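# Place music sheet on stand behind page holder, uncreased

## Task

Get the sheet of music onto the stand so that it rests behind one of the page holders, and make sure the sheet ends up with no fold or crease in it.

## Robot and tools

Robot: two arms, left_arm and right_arm, each ending in a two-finger gripper. left_arm is on the +y side of the table and right_arm on the -y side; these names do not match left or right in the images. Measured base positions in the scene frame: left_arm (-0.028, +0.297, 0) m, right_arm (-0.018, -0.298, 0) m, both turned only very slightly about z. A two-camera stand is fixed to the floor behind the arms.

Frames. Scene frame: origin at table-top height, midway between the two nominal bases, +z up, +x out over the table. Each arm reports its hand pose, velocities and targets in its own base frame. Fixed cameras and the table use the scene frame. Every offset you send is measured along the axes of that arm's current Hand target. On a gripper, the fingers point along +z and spread along y. end_effector_position is the spot between the pads, about 1 cm back from the fingertips.

execute_actions(actions, cameras). actions is a list of actions. Each action is a table of up to 15 rows, one row per 1/30 s control step; if it has fewer than 15 rows, its final row repeats to fill the rest. Each row holds exactly 14 numbers in [-1, 1], always both arms: left_arm dx, dy, dz, rx, ry, rz, opening, then right_arm in the same seven slots. dx to rz are an offset from that arm's Hand target as it stood when the action began, not from the previous row; rx, ry, rz form one rotation vector. Scale: 1.0 equals 0.6 m or 180 degrees. Because the next action starts from the new Hand target, sending the same offset twice moves the arm twice. Six zeros re-request the current Hand target. opening is absolute: +1 fully open (0.094 m), -1 shut. cameras: list of names, ["all"], or []; by default images come only when actions is empty. An empty actions list also shows the scene number and fuller readings.

move(target, speed, blend, opening_speed, grip_force, blocking, cameras). target is one 14-number row in the same layout and scale as above, or a list of up to 15 such rows; every row is an offset from the Hand targets at the start of the move, not from the prior row. Each gripper travels in a straight line and turns the short way. speed: top path speed in m/s, 0.002 to 2.9, default 0.25 (rotation up to twice that in rad/s); one value or one per target. blend: metres of corner rounding at intermediate targets; 0 stops at each. opening_speed: rate of the commanded opening, per second on the -1 to +1 scale, at least 0.2. grip_force: newtons per finger pad, 10 to 50 (50 = full), one value or one per arm; it persists and below full force the fingers close slowly. blocking=false returns after about 0.5 s while the motion continues. A move lasts at least 0.5 s and stops after 10 s even if unfinished. It does not avoid obstacles or the other arm. The result ends with a move: line giving the outcome (done, off_target, moving, held, fault) and any limits (limits=paced: pose clipped; limits=held: steps withheld). An arm not named there is done: resting within 10 mm and 2 degrees of its pose.

wait(seconds 0 to 10) lets time run with the last commands held. stop() brakes a running move; fast moves need room to stop. zoom_image(camera, region) magnifies part of the latest image from cam_head_left, cam_head_right, cam_high, cam_low, cam_left_wrist or cam_right_wrist; region is [x0, y0, x1, y1] in pixels, origin top-left, at most 504 each way. finished_scene(scene) ends the current scene for good; call it only once the sheet stays correctly placed with the robot off it.

Reading results. Hand target is your last commanded pose after clipping; later offsets count from it. Grippers often settle a few centimetres short because of friction and weight; that is not evidence of contact. Send the gap as an offset if needed. Orientation commands are clipped to 40 degrees from the measured orientation per step. grip_measured shows opening on the -1 to +1 scale (reads up to about 2.5 mm wide when empty); the last Joint positions value per arm is the opening in metres. grip_effort_nm is gripper motor effort (negative closing), not pad force. Joint torques include arm weight and are noisy. Joint velocities listed as within noise means the arm is still. Motor temperatures: MOTOR HOT appears at 75 °C; at 90 °C the arm folds and idles; at 100 °C it falls. Holding loads, stretching out or pushing at unreachable poses heats motors. Calls with actions also list end_effector_position at some steps.

Joint limits (rad): waist -2.618 to 3.054, shoulder 0 to 3.142, elbow 0 to 3.142 (straight at 2.901), wrist pitch -1.571 to 1.571, wrist yaw -1.571 to 1.571, wrist roll -2.094 to 2.094. Keep paths away from an arm's own base, which can flip its shoulder posture.

Avoid: letting the sheet or anything fall off the table or leaving it off the table; dropping or releasing things while they move; striking the stand or table hard; contact or squeezing between the two arms or grippers (the clearance check does not stop gripper-to-gripper contact). A pressed arm keeps pushing until commanded back past the contact. Faster moves hit harder. The sheet is thin and can fold, so handle it gently: use low grip_force, close with opening_speed, and move slowly near the stand and page holder. Prefer smooth, economical motions.

Each tool is called by a JSON object that holds its "name" and its "arguments", one argument or row to a line.

## Session

{"name": "execute_actions", "arguments": {
  "actions": []
}}

Scene clock: 0.00 s.
left_arm: end_effector_position=(+0.2215, -0.1250, +0.4606) grip_measured=-0.995 grip_effort_nm=n/a end_effector_quat_wxyz=(+0.606, +0.213, +0.671, -0.371) | right_arm: end_effector_position=(+0.3837, +0.0010, +0.4072) grip_measured=+1.000 grip_effort_nm=n/a end_effector_quat_wxyz=(+0.707, +0.000, +0.707, +0.000)
Joint positions: left_arm=[0.1 0.784 1.194 -0.394 0.958 -0.256 0] | right_arm=[0 1.047 1.047 0 0 0 0.094]
Joint velocities: within noise
Joint torques (N m): no reading
Motor temperatures (°C): left_arm=[24 24 23 26 22 22 23] | right_arm=[21 25 27 26 22 23 22]
Heat: left arm: 26 °C; right arm: 27 °C.
Hand target: left_arm +0.2185, -0.1253, +0.4650; +0.611, +0.217, +0.666, -0.369 | right_arm +0.3804, +0.0010, +0.4193; +0.718, +0.000, +0.696, +0.000
Tool commands: left_gripper/opening=-1.0 right_gripper/opening=+1.0

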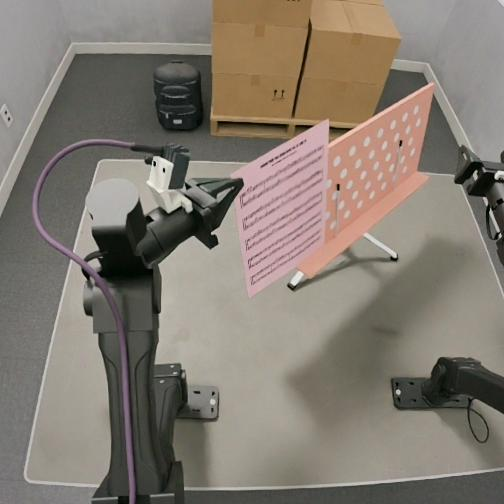

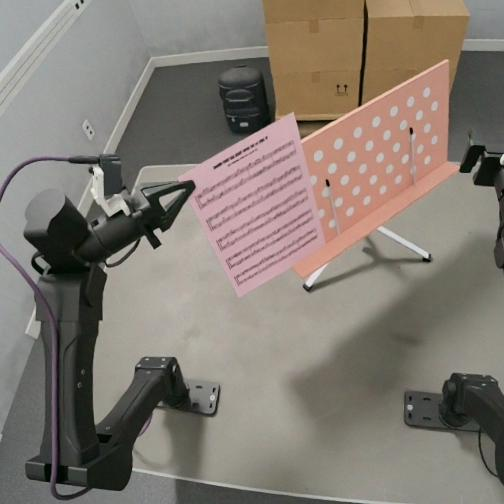

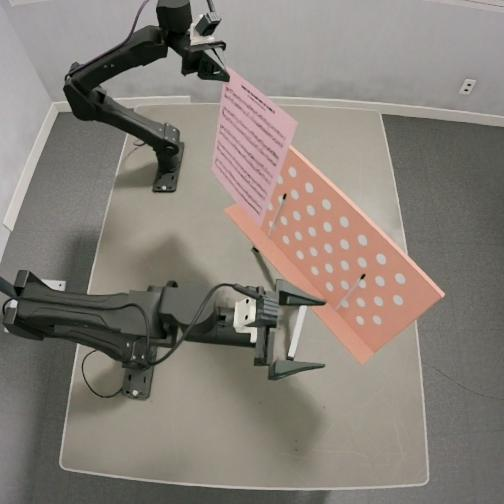

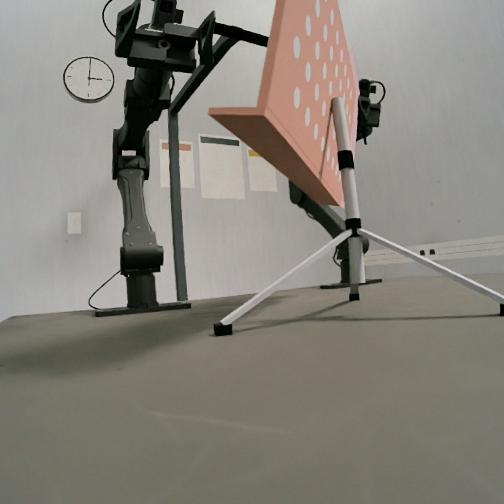

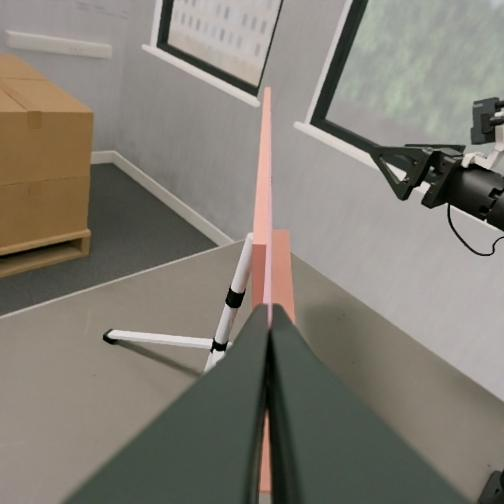

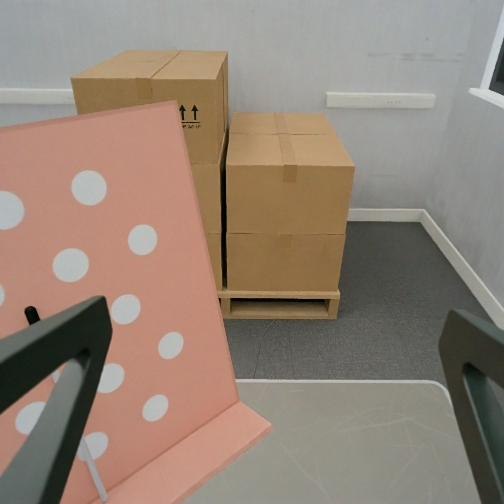

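{"name": "zoom_image", "arguments": {
  "camera": "cam_head_left",
  "region": [220, 70, 460, 310]
}}

{"name": "zoom_image", "arguments": {
  "camera": "cam_head_right",
  "region": [220, 50, 470, 300]
}}

{"name": "zoom_image", "arguments": {
  "camera": "cam_high",
  "region": [180, 60, 460, 370]
}}

{"name": "zoom_image", "arguments": {
  "camera": "cam_left_wrist",
  "region": [180, 200, 380, 400]
}}

{"name": "zoom_image", "arguments": {
  "camera": "cam_low",
  "region": [200, 0, 400, 250]
}}

{"name": "zoom_image", "arguments": {
  "camera": "cam_right_wrist",
  "region": [0, 90, 290, 504]
}}

Scaled by 2.100.

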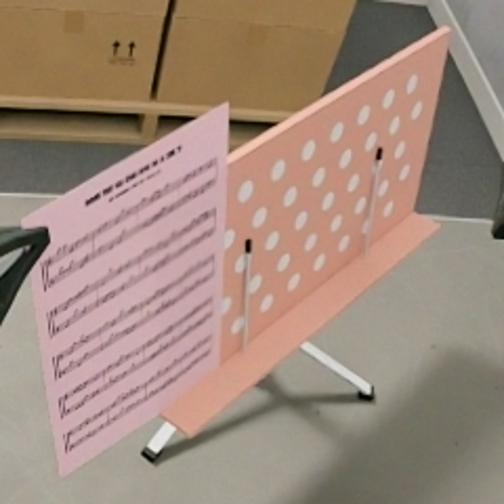

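Scaled by 2.016.

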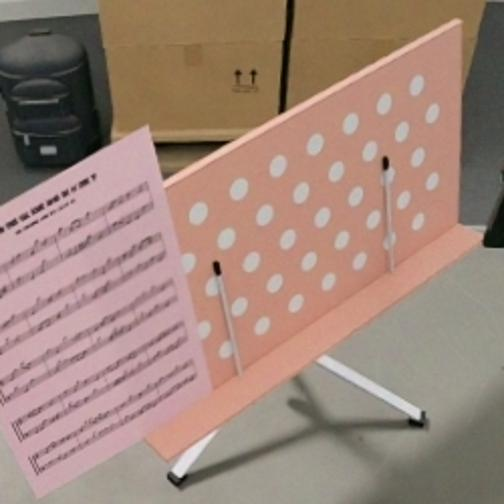

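Scaled by 1.626.

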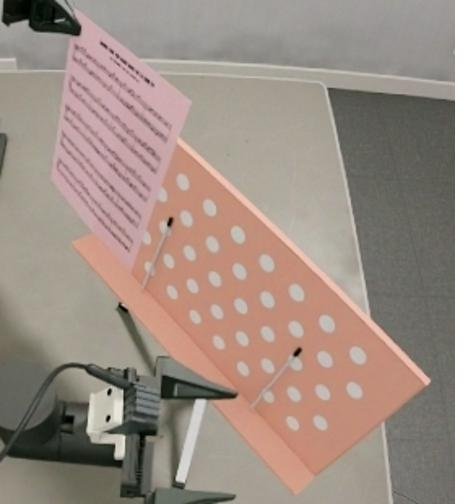

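Scaled by 2.520.

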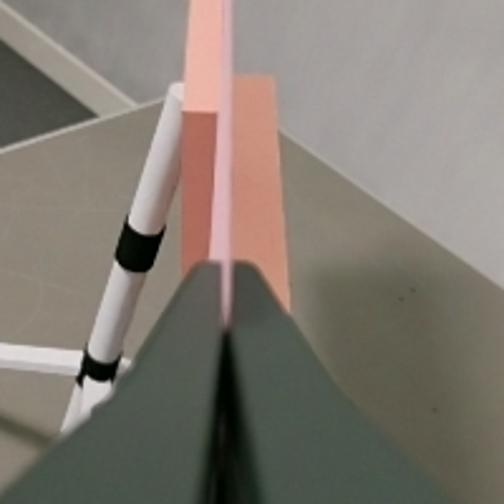

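Scaled by 2.016.

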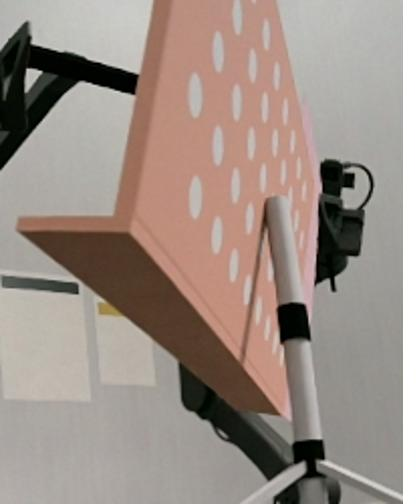

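Scaled by 1.217.

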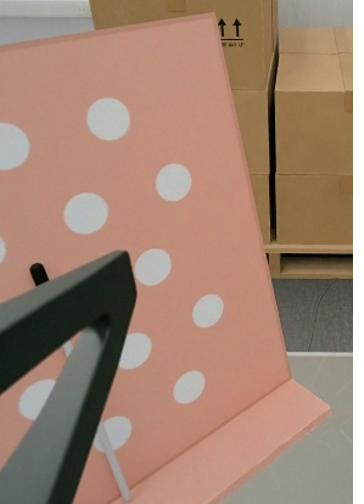

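{"name": "move", "arguments": {
  "target": [0,0,0,0,0,0,-1,0.0801,0.3368,-0.2282,-0.2192,0.1086,-0.0324,1],
  "cameras": ["all"]
}}

Scene clock: 7.93 s.
left_arm: end_effector_position=(+0.2215, -0.1250, +0.4606) grip_measured=-0.995 grip_effort_nm=-0.26 end_effector_quat_wxyz=(+0.606, +0.213, +0.671, -0.371) | right_arm: end_effector_position=(+0.2456, +0.2029, +0.3515) grip_measured=+1.000 grip_effort_nm=0.01 end_effector_quat_wxyz=(+0.537, -0.281, +0.772, +0.193)
Joint positions: left_arm=[0.1 0.784 1.194 -0.394 0.958 -0.256 0] | right_arm=[0.679 0.909 1.129 -0.577 -0.015 -0.01 0.094]
Joint torques (N m): left_arm=[0.01 -0.14 7.06 1.84 -0.03 0.03] | right_arm=[0.59 -0.49 10.09 1.88 0.08 0.07]
Heat: left arm: 27 °C; right arm: 28 °C.
Hand target: left_arm +0.2185, -0.1253, +0.4650; +0.611, +0.217, +0.666, -0.369 | right_arm +0.2449, +0.2032, +0.3670; +0.549, -0.276, +0.764, +0.198
Off the commanded pose: left_arm 0.005 m, 1 deg | right_arm 0.016 m, 2 deg.
move: off_target (right_arm)
camera_calibration:
cam_right_wrist: T_world_to_cam=[[0.676992, -0.735939, 0.0087195, -0.0153486], [-0.579684, -0.540478, -0.609795, 0.48772], [0.453485, 0.407772, -0.792511, 0.194982], [0, 0, 0, 1]] pos_world=[0.204693, 0.172798, 0.452068]

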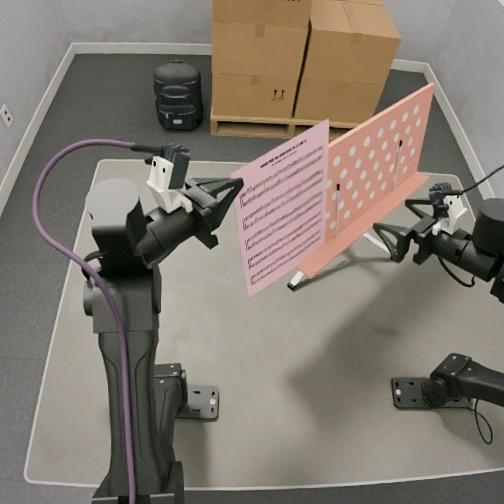

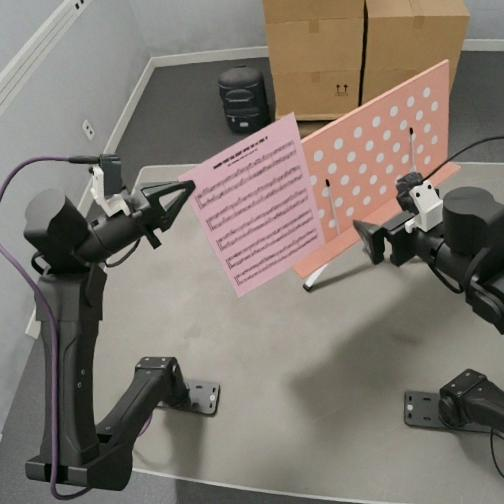

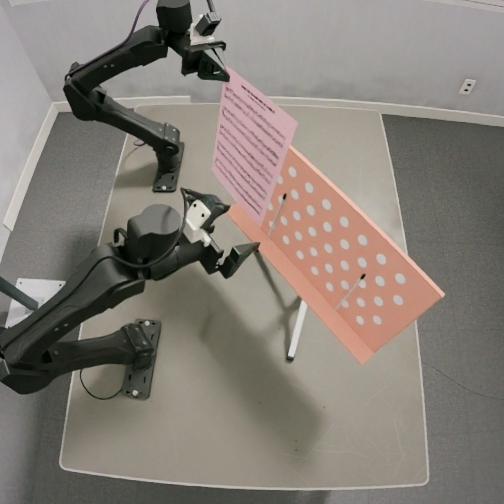

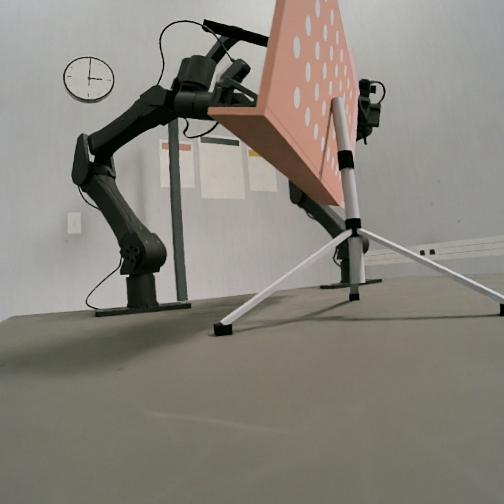

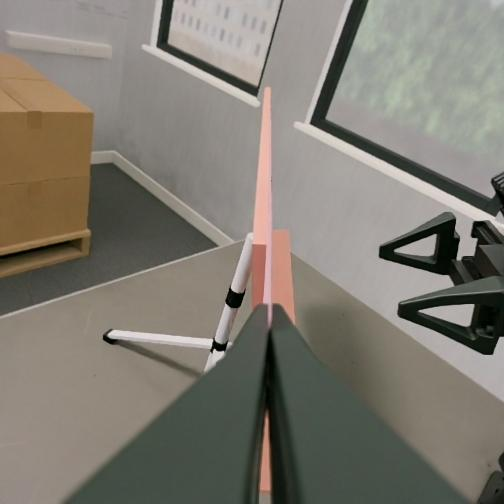

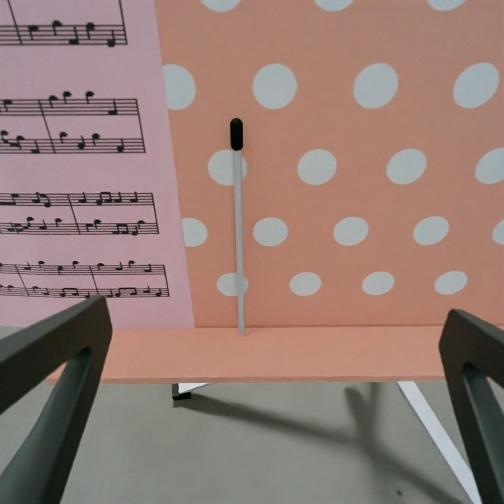

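{"name": "zoom_image", "arguments": {
  "camera": "cam_right_wrist",
  "region": [30, 270, 280, 400]
}}

{"name": "zoom_image", "arguments": {
  "camera": "cam_right_wrist",
  "region": [150, 90, 320, 260]
}}

{"name": "zoom_image", "arguments": {
  "camera": "cam_left_wrist",
  "region": [220, 70, 320, 370]
}}

{"name": "zoom_image", "arguments": {
  "camera": "cam_high",
  "region": [190, 50, 330, 260]
}}

Scaled by 2.016.

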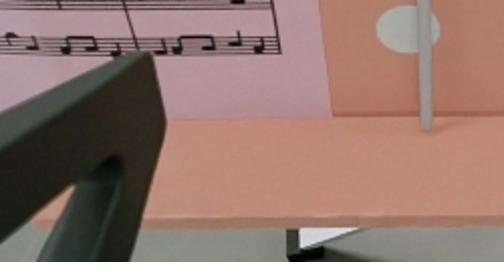

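Scaled by 2.965.

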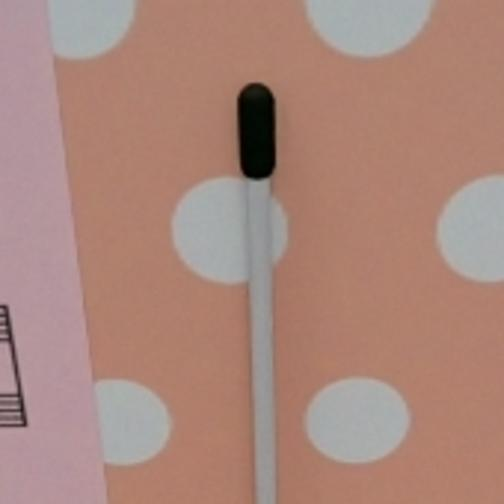

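Scaled by 1.680.

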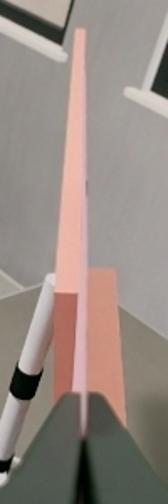

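Scaled by 2.400.

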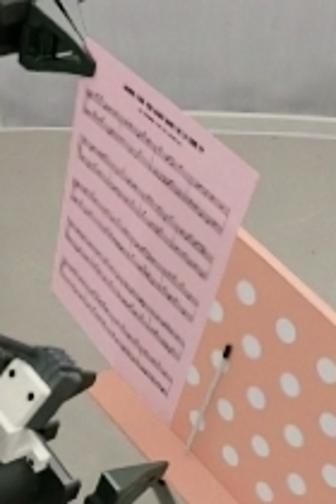

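{"name": "move", "arguments": {
  "target": [0,0,0,0,0,0,-1,-0.0223,0.0304,0.1271,0,0,0,-0.36],
  "cameras": ["all"]
}}

{"name": "zoom_image", "arguments": {
  "camera": "cam_right_wrist",
  "region": [100, 100, 400, 400]
}}

{"name": "zoom_image", "arguments": {
  "camera": "cam_high",
  "region": [190, 130, 330, 270]
}}

{"name": "zoom_image", "arguments": {
  "camera": "cam_head_left",
  "region": [290, 140, 430, 280]
}}

{"name": "zoom_image", "arguments": {
  "camera": "cam_head_right",
  "region": [290, 140, 430, 280]
}}

Scene clock: 11.93 s.
left_arm: end_effector_position=(+0.2215, -0.1250, +0.4606) grip_measured=-0.995 grip_effort_nm=-0.26 end_effector_quat_wxyz=(+0.606, +0.213, +0.671, -0.371) | right_arm: end_effector_position=(+0.2895, +0.2625, +0.3361) grip_measured=-0.358 grip_effort_nm=-0.08 end_effector_quat_wxyz=(+0.531, -0.284, +0.776, +0.190)
Joint positions: left_arm=[0.1 0.784 1.194 -0.394 0.958 -0.256 0] | right_arm=[0.764 1.159 1.188 -0.402 0.065 0.017 0.03]
Joint torques (N m): left_arm=[-0.01 -0.2 7.05 1.84 -0.02 0.02] | right_arm=[0.5 -2.44 10.51 2.1 0.1 0.05]
Heat: left arm: 28 °C; right arm: 29 °C.
Hand target: left_arm +0.2185, -0.1253, +0.4650; +0.611, +0.217, +0.666, -0.369 | right_arm +0.2923, +0.2660, +0.3554; +0.549, -0.276, +0.764, +0.198
Off the commanded pose: left_arm 0.005 m, 1 deg | right_arm 0.020 m, 3 deg.
move: off_target (right_arm)
camera_calibration:
cam_right_wrist: T_world_to_cam=[[0.677776, -0.735177, 0.0115738, -0.00242009], [-0.585536, -0.549205, -0.596256, 0.535365], [0.444711, 0.397351, -0.802711, 0.14731], [0, 0, 0, 1]] pos_world=[0.249605, 0.233712, 0.437491]

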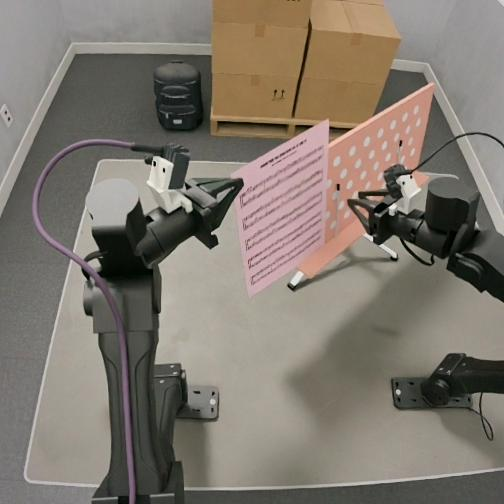

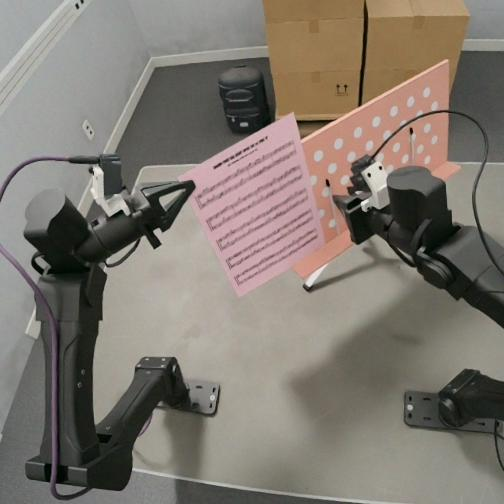

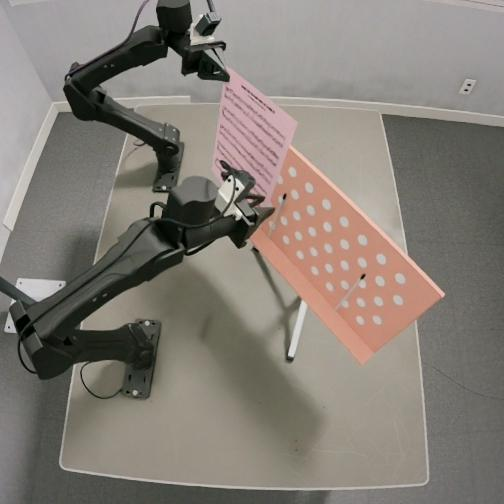

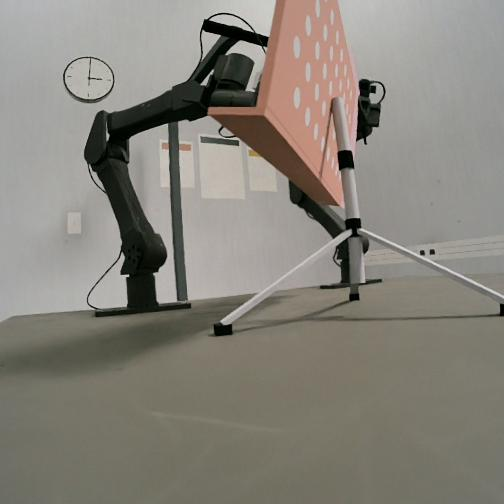

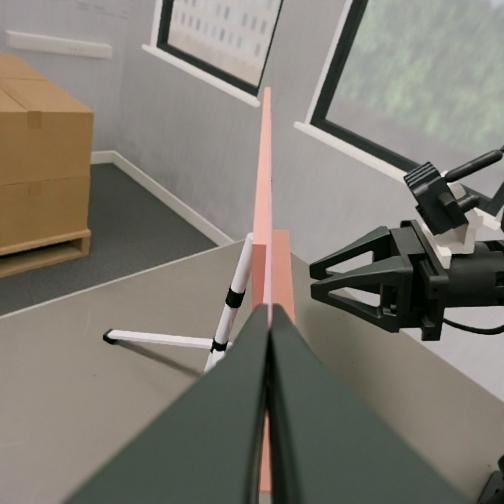

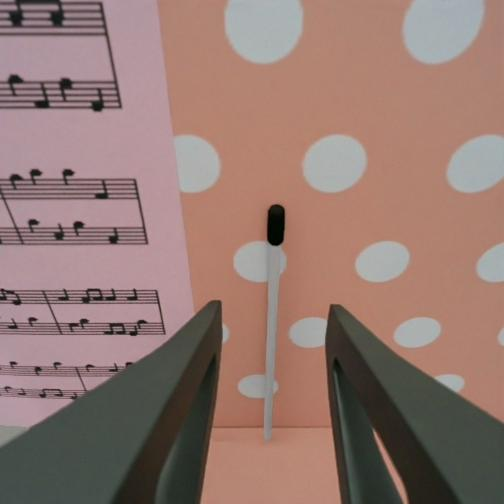

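Scaled by 1.680.

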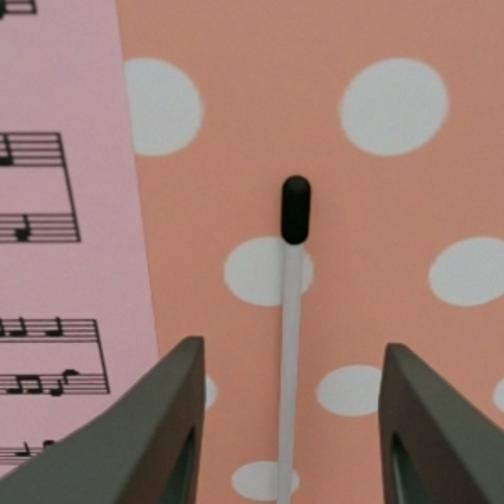

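Scaled by 3.600.

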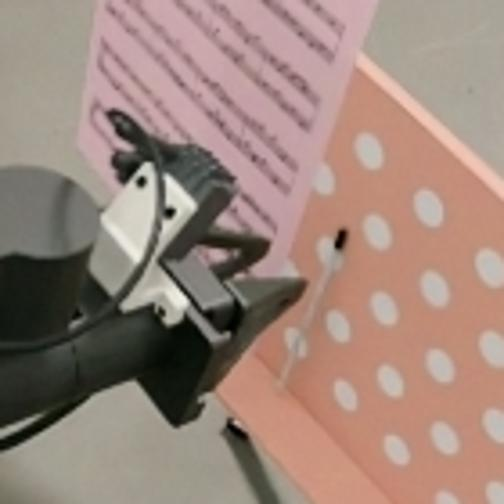

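Scaled by 3.600.

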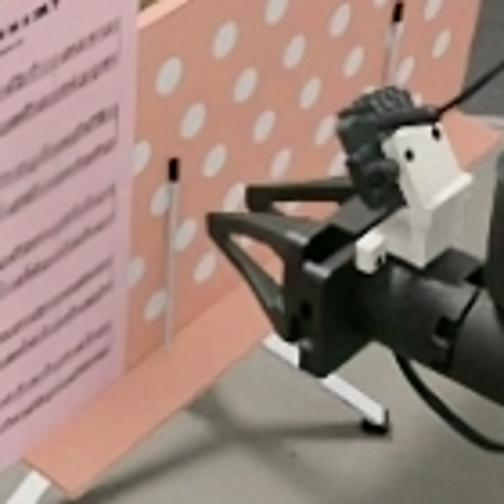

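Scaled by 3.600.

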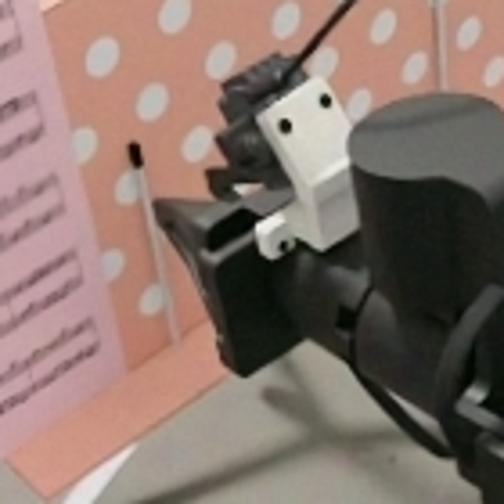

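{"name": "move", "arguments": {
  "target": [0,0,0,0,0,0,-1,-0.0085,0.0006,0.0627,0,0,0,-0.5],
  "speed": 0.1,
  "cameras": ["cam_right_wrist","cam_left_wrist","cam_head_left","cam_high"]
}}

{"name": "zoom_image", "arguments": {
  "camera": "cam_right_wrist",
  "region": [150, 200, 400, 450]
}}

{"name": "zoom_image", "arguments": {
  "camera": "cam_left_wrist",
  "region": [220, 80, 420, 330]
}}

{"name": "zoom_image", "arguments": {
  "camera": "cam_high",
  "region": [230, 140, 330, 250]
}}

Scene clock: 13.77 s.
left_arm: end_effector_position=(+0.2215, -0.1250, +0.4606) grip_measured=-0.995 grip_effort_nm=-0.26 end_effector_quat_wxyz=(+0.606, +0.213, +0.671, -0.371) | right_arm: end_effector_position=(+0.3156, +0.2874, +0.3295) grip_measured=-0.498 grip_effort_nm=-0.08 end_effector_quat_wxyz=(+0.531, -0.284, +0.775, +0.190)
Joint positions: left_arm=[0.1 0.784 1.194 -0.394 0.958 -0.256 0] | right_arm=[0.764 1.287 1.24 -0.326 0.065 0.018 0.024]
Joint torques (N m): left_arm=[-0.01 -0.18 7.04 1.85 -0.02 0.02] | right_arm=[-0.31 -3.45 10.74 2.09 0 0.01]
Heat: left arm: 28 °C; right arm: 30 °C.
Hand target: left_arm +0.2185, -0.1253, +0.4650; +0.611, +0.217, +0.666, -0.369 | right_arm +0.3207, +0.2901, +0.3485; +0.549, -0.275, +0.764, +0.198
Off the commanded pose: left_arm 0.005 m, 1 deg | right_arm 0.020 m, 3 deg.
move: off_target (right_arm)
camera_calibration:
cam_right_wrist: T_world_to_cam=[[0.677372, -0.735554, 0.0112754, -0.00139477], [-0.585263, -0.548129, -0.597513, 0.5604], [0.445683, 0.398139, -0.80178, 0.119642], [0, 0, 0, 1]] pos_world=[0.275604, 0.258511, 0.430789]
Images, in order (width x height): cam_head_left 504x504, cam_high 504x504, cam_left_wrist 504x504, cam_right_wrist 504x504.

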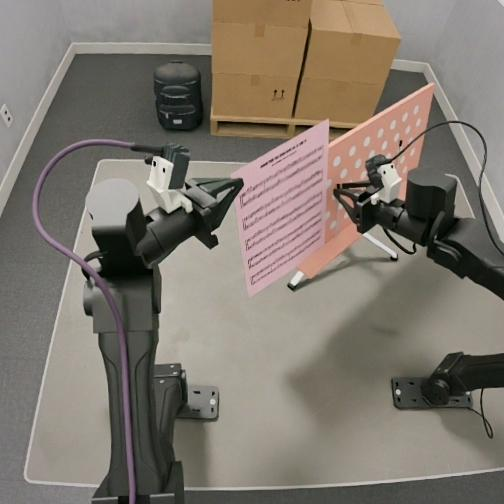

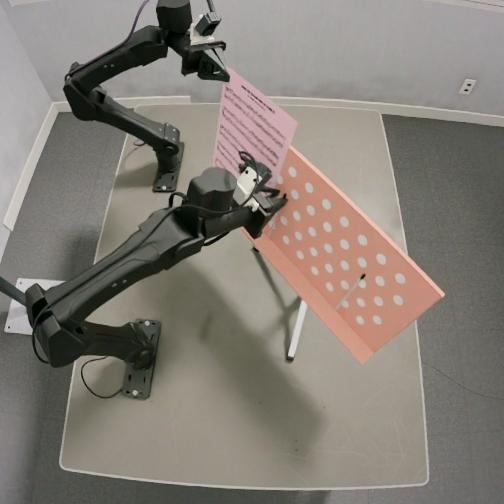

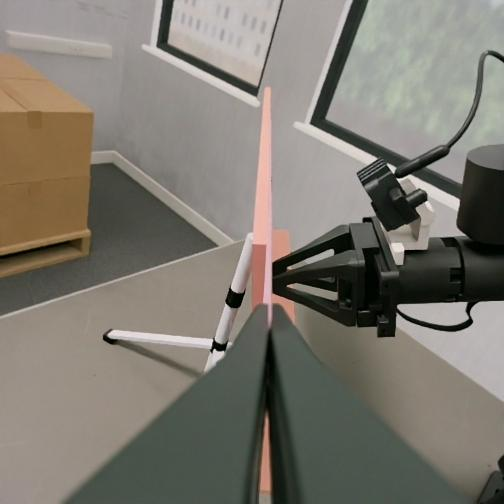

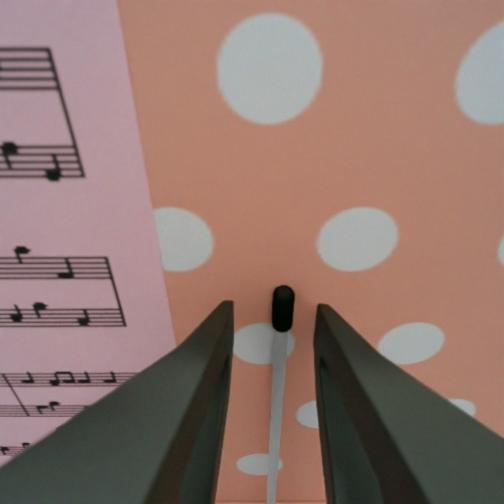

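Scaled by 2.016.

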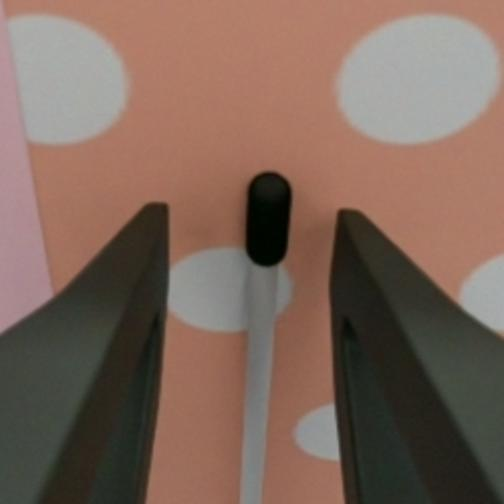

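Scaled by 2.016.

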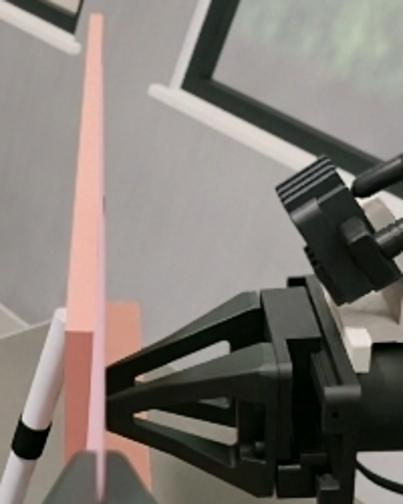

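Scaled by 4.582.

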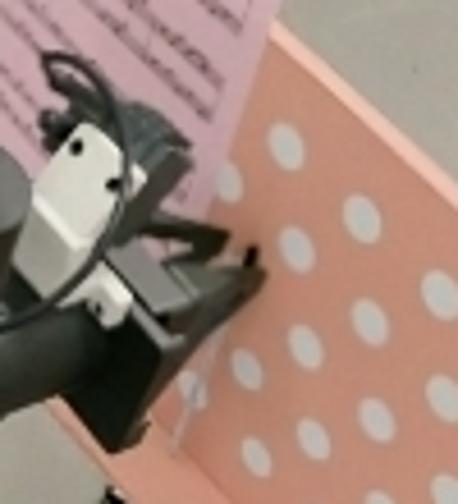

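{"name": "move", "arguments": {
  "target": [
    [0,0,0,0,0,0,-1,0,-0.0035,0.0095,0,0,0,-0.5],
    [0,0,0,0,0,0,-1,0,-0.0035,0.0095,0,0,0,-0.95]
  ],
  "speed": 0.05,
  "grip_force": [50,25],
  "cameras": ["cam_right_wrist","cam_left_wrist","cam_head_left","cam_high"]
}}

{"name": "zoom_image", "arguments": {
  "camera": "cam_right_wrist",
  "region": [150, 200, 400, 450]
}}

{"name": "zoom_image", "arguments": {
  "camera": "cam_left_wrist",
  "region": [220, 80, 420, 330]
}}

Scene clock: 16.33 s.
left_arm: end_effector_position=(+0.2215, -0.1250, +0.4606) grip_measured=-0.995 grip_effort_nm=-0.26 end_effector_quat_wxyz=(+0.606, +0.213, +0.671, -0.371) | right_arm: end_effector_position=(+0.3181, +0.2896, +0.3289) grip_measured=-0.879 grip_effort_nm=-0.49 end_effector_quat_wxyz=(+0.531, -0.285, +0.774, +0.194)
Joint positions: left_arm=[0.1 0.784 1.194 -0.394 0.958 -0.256 0] | right_arm=[0.757 1.297 1.244 -0.316 0.049 0.018 0.006]
Joint torques (N m): left_arm=[-0.02 -0.17 7.06 1.85 -0.02 0] | right_arm=[-0.53 -2.95 10.91 2.13 0.08 -0.02]
Heat: left arm: 28 °C; right arm: 30 °C.
Hand target: left_arm +0.2185, -0.1253, +0.4650; +0.611, +0.217, +0.666, -0.369 | right_arm +0.3262, +0.2919, +0.3465; +0.549, -0.275, +0.764, +0.198
Off the commanded pose: left_arm 0.005 m, 1 deg | right_arm 0.020 m, 3 deg.
grip_force (N): 50, 25
move: off_target (right_arm); target 2's new opening was sent with right_arm's hand 0.020 m and 3 deg from that target
camera_calibration:
cam_right_wrist: T_world_to_cam=[[0.683037, -0.730362, 0.00560963, -0.00282823], [-0.582376, -0.549243, -0.599308, 0.562761], [0.440793, 0.406083, -0.800499, 0.116053], [0, 0, 0, 1]] pos_world=[0.278515, 0.2599, 0.430183]
Images, in order (width x height): cam_head_left 504x504, cam_high 504x504, cam_left_wrist 504x504, cam_right_wrist 504x504.

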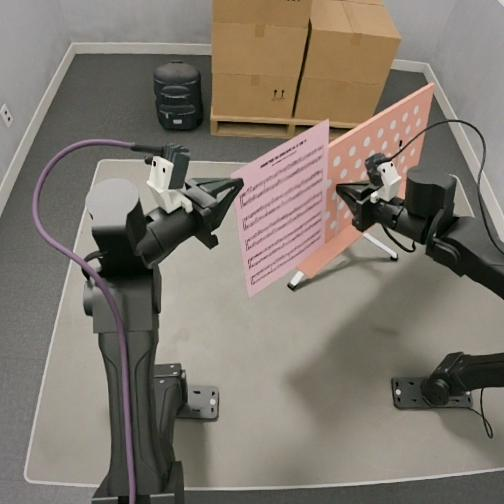

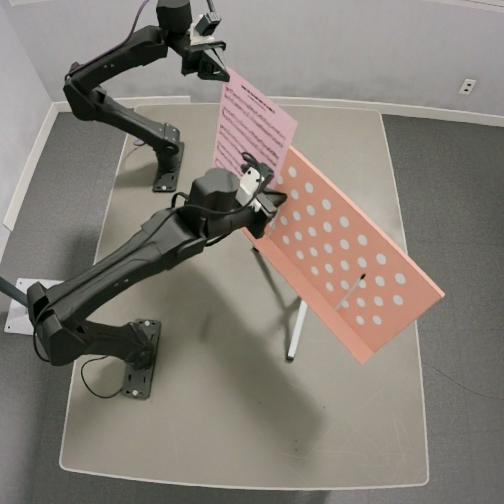

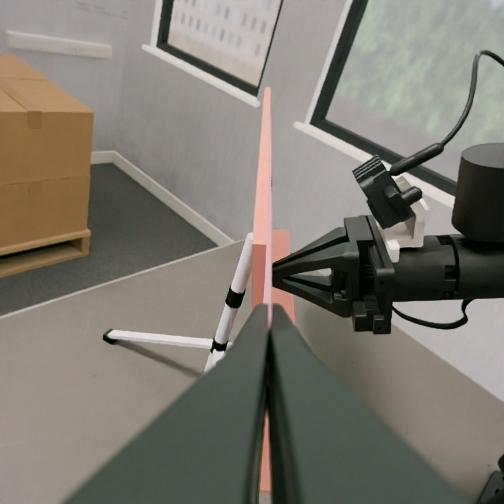

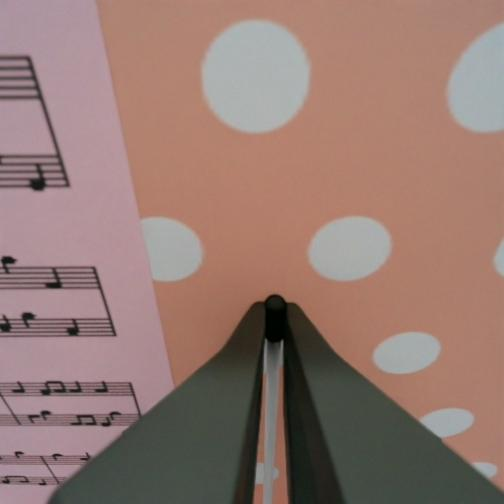

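Scaled by 2.016.

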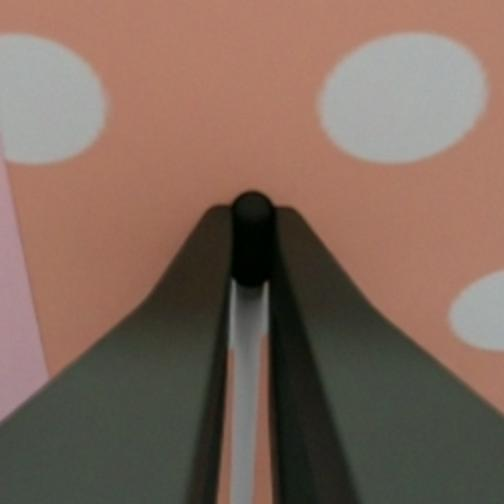

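Scaled by 2.016.

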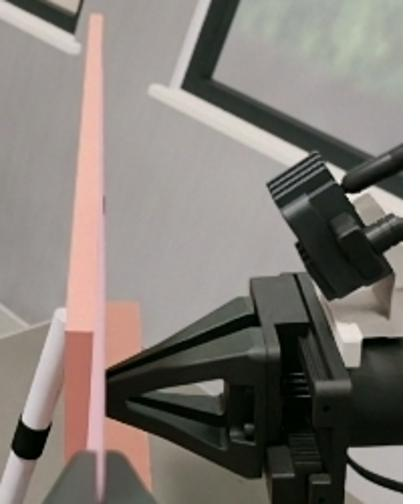

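{"name": "move", "arguments": {
  "target": [0,0,0,0,0,0,-1,0.0065,-0.002,-0.0506,0,0,0,-0.95],
  "speed": 0.06,
  "cameras": ["cam_right_wrist","cam_left_wrist","cam_head_left","cam_head_right","cam_high"]
}}

{"name": "zoom_image", "arguments": {
  "camera": "cam_head_left",
  "region": [290, 140, 430, 280]
}}

{"name": "zoom_image", "arguments": {
  "camera": "cam_left_wrist",
  "region": [220, 80, 420, 330]
}}

Scene clock: 17.57 s.
left_arm: end_effector_position=(+0.2215, -0.1250, +0.4606) grip_measured=-0.995 grip_effort_nm=-0.26 end_effector_quat_wxyz=(+0.606, +0.213, +0.671, -0.371) | right_arm: end_effector_position=(+0.3073, +0.2792, +0.3332) grip_measured=-0.881 grip_effort_nm=-0.56 end_effector_quat_wxyz=(+0.527, -0.286, +0.777, +0.192)
Joint positions: left_arm=[0.1 0.784 1.194 -0.394 0.958 -0.256 0] | right_arm=[0.757 1.25 1.239 -0.369 0.05 0.018 0.006]
Joint torques (N m): left_arm=[-0.02 -0.18 7.08 1.85 -0.03 0.02] | right_arm=[-0.31 -7.38 7.36 2.05 0.1 -0.01]
Motor temperatures (°C): left_arm=[24 24 24 28 22 22 23] | right_arm=[21 25 30 31 22 23 22]
Heat: left arm: 28 °C; right arm: 31 °C.
Hand target: left_arm +0.2185, -0.1253, +0.4650; +0.611, +0.217, +0.666, -0.369 | right_arm +0.3039, +0.2719, +0.3524; +0.549, -0.276, +0.764, +0.198
Off the commanded pose: left_arm 0.005 m, 1 deg | right_arm 0.021 m, 3 deg.
grip_force (N): 50, 25
move: off_target (right_arm)
camera_calibration:
cam_right_wrist: T_world_to_cam=[[0.682565, -0.730801, 0.00596422, -0.00302521], [-0.587262, -0.553321, -0.590728, 0.553045], [0.435004, 0.399708, -0.806849, 0.134077], [0, 0, 0, 1]] pos_world=[0.268523, 0.250209, 0.434897]
Images, in order (width x height): cam_head_left 504x504, cam_head_right 504x504, cam_high 504x504, cam_left_wrist 504x504, cam_right_wrist 504x504.

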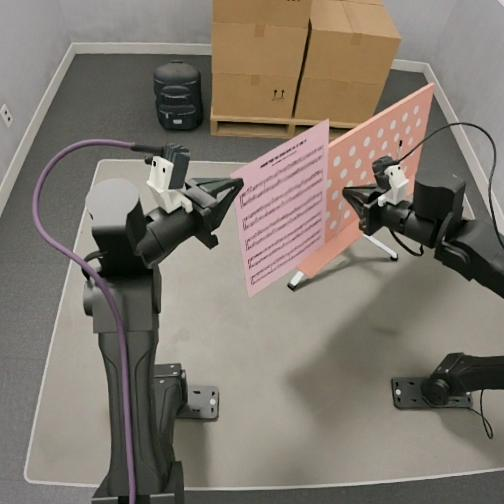

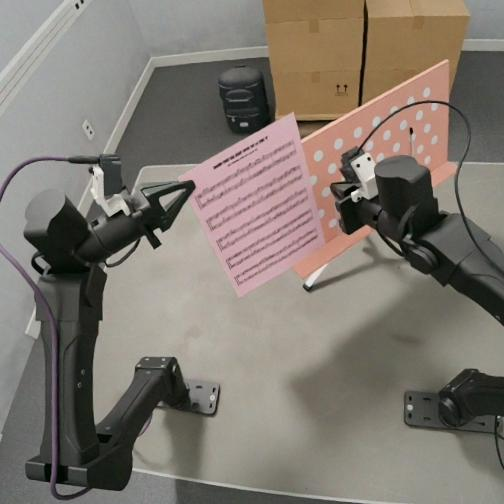

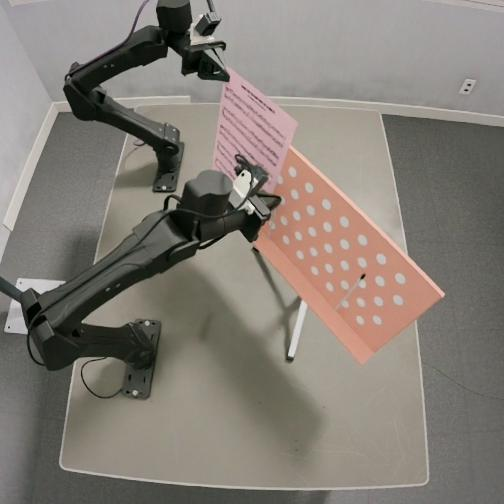

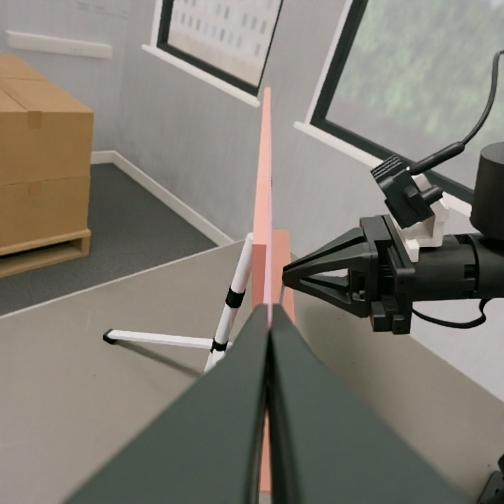

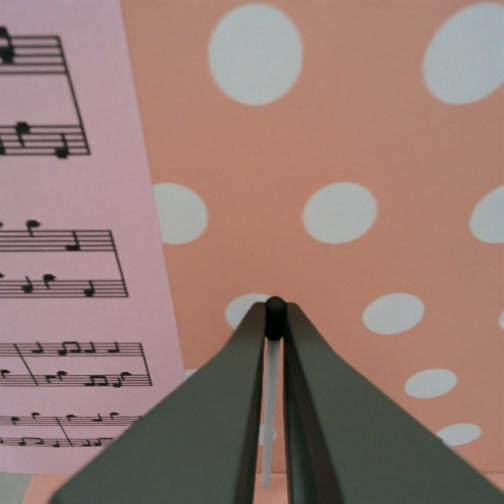

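Scaled by 3.600.

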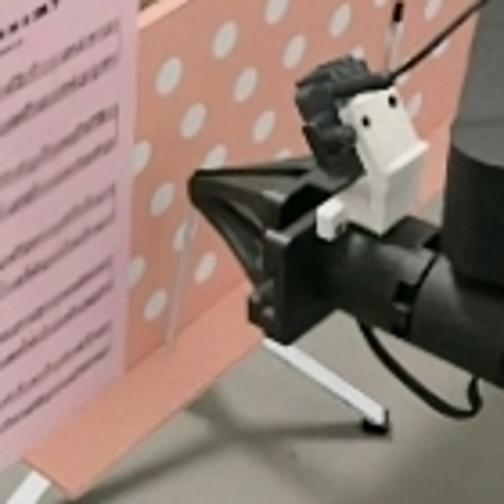

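Scaled by 2.016.

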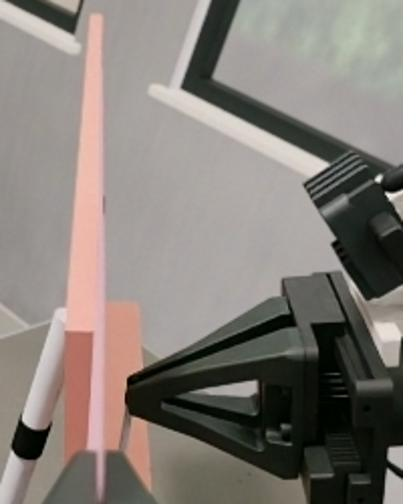

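{"name": "move", "arguments": {
  "target": [0,0,0,0,0,0,-1,0.0249,-0.0035,-0.0791,0,0,0,-0.95],
  "speed": 0.08,
  "cameras": ["all"]
}}

{"name": "zoom_image", "arguments": {
  "camera": "cam_head_left",
  "region": [290, 140, 430, 280]
}}

{"name": "zoom_image", "arguments": {
  "camera": "cam_left_wrist",
  "region": [220, 80, 420, 330]
}}

Scene clock: 18.80 s.
left_arm: end_effector_position=(+0.2215, -0.1250, +0.4606) grip_measured=-0.995 grip_effort_nm=-0.26 end_effector_quat_wxyz=(+0.606, +0.213, +0.671, -0.371) | right_arm: end_effector_position=(+0.2707, +0.2446, +0.3330) grip_measured=-0.882 grip_effort_nm=-0.55 end_effector_quat_wxyz=(+0.523, -0.287, +0.779, +0.191)
Joint positions: left_arm=[0.1 0.784 1.194 -0.394 0.958 -0.256 0] | right_arm=[0.757 1.07 1.144 -0.464 0.05 0.018 0.006]
Joint torques (N m): left_arm=[-0.02 -0.23 7.08 1.84 -0.03 0.01] | right_arm=[0.08 -5.83 7.56 2.1 0.13 0.01]
Heat: left arm: 28 °C; right arm: 31 °C.
Hand target: left_arm +0.2185, -0.1253, +0.4650; +0.611, +0.217, +0.666, -0.369 | right_arm +0.2669, +0.2385, +0.3535; +0.549, -0.275, +0.764, +0.198
Off the commanded pose: left_arm 0.005 m, 1 deg | right_arm 0.022 m, 4 deg.
grip_force (N): 50, 25
move: off_target (right_arm)
camera_calibration:
cam_right_wrist: T_world_to_cam=[[0.682367, -0.730984, 0.00612029, -0.00327858], [-0.591294, -0.556851, -0.583343, 0.511884], [0.429823, 0.394435, -0.812203, 0.168165], [0, 0, 0, 1]] pos_world=[0.23263, 0.216316, 0.435208]

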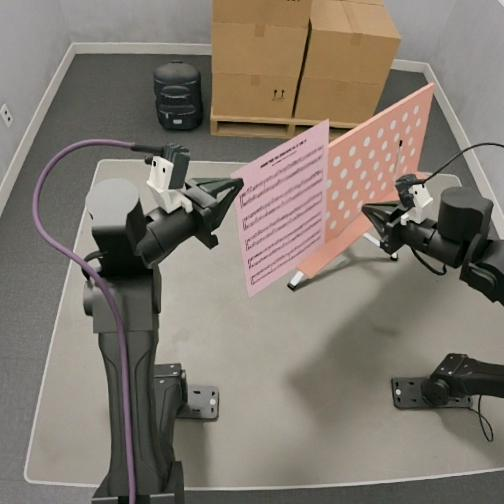

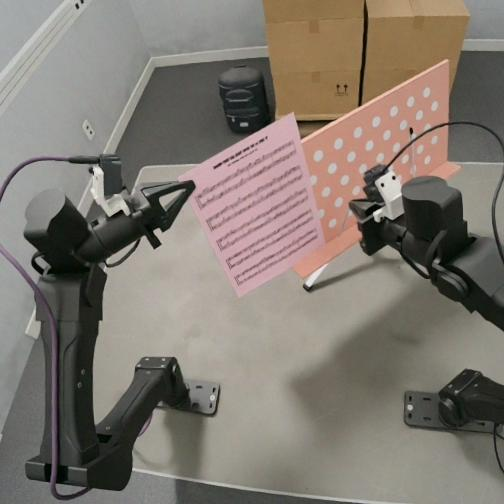

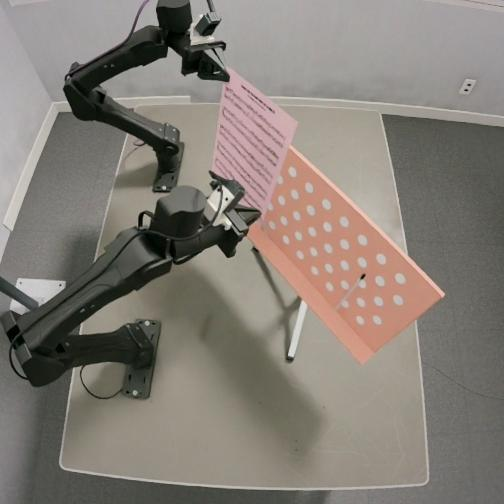

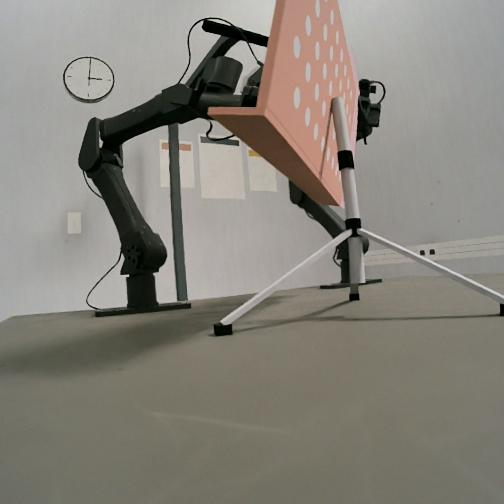

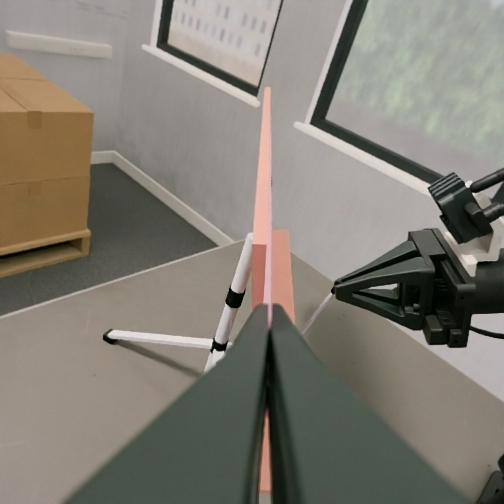

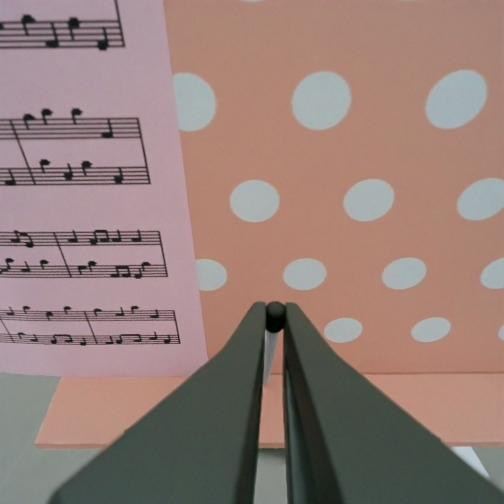

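Scaled by 3.600.

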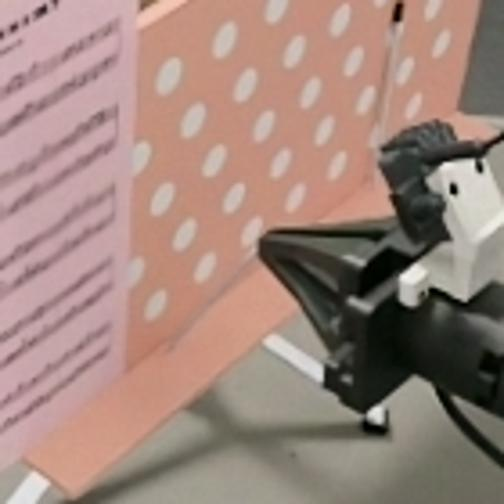

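Scaled by 2.016.

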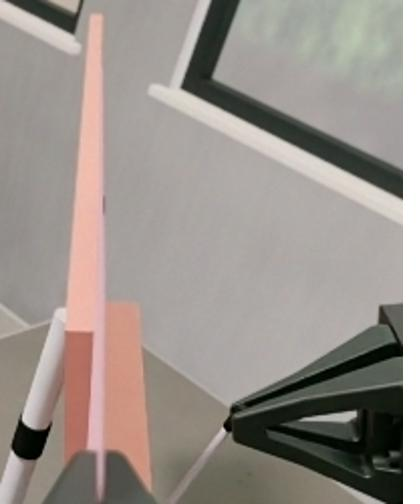

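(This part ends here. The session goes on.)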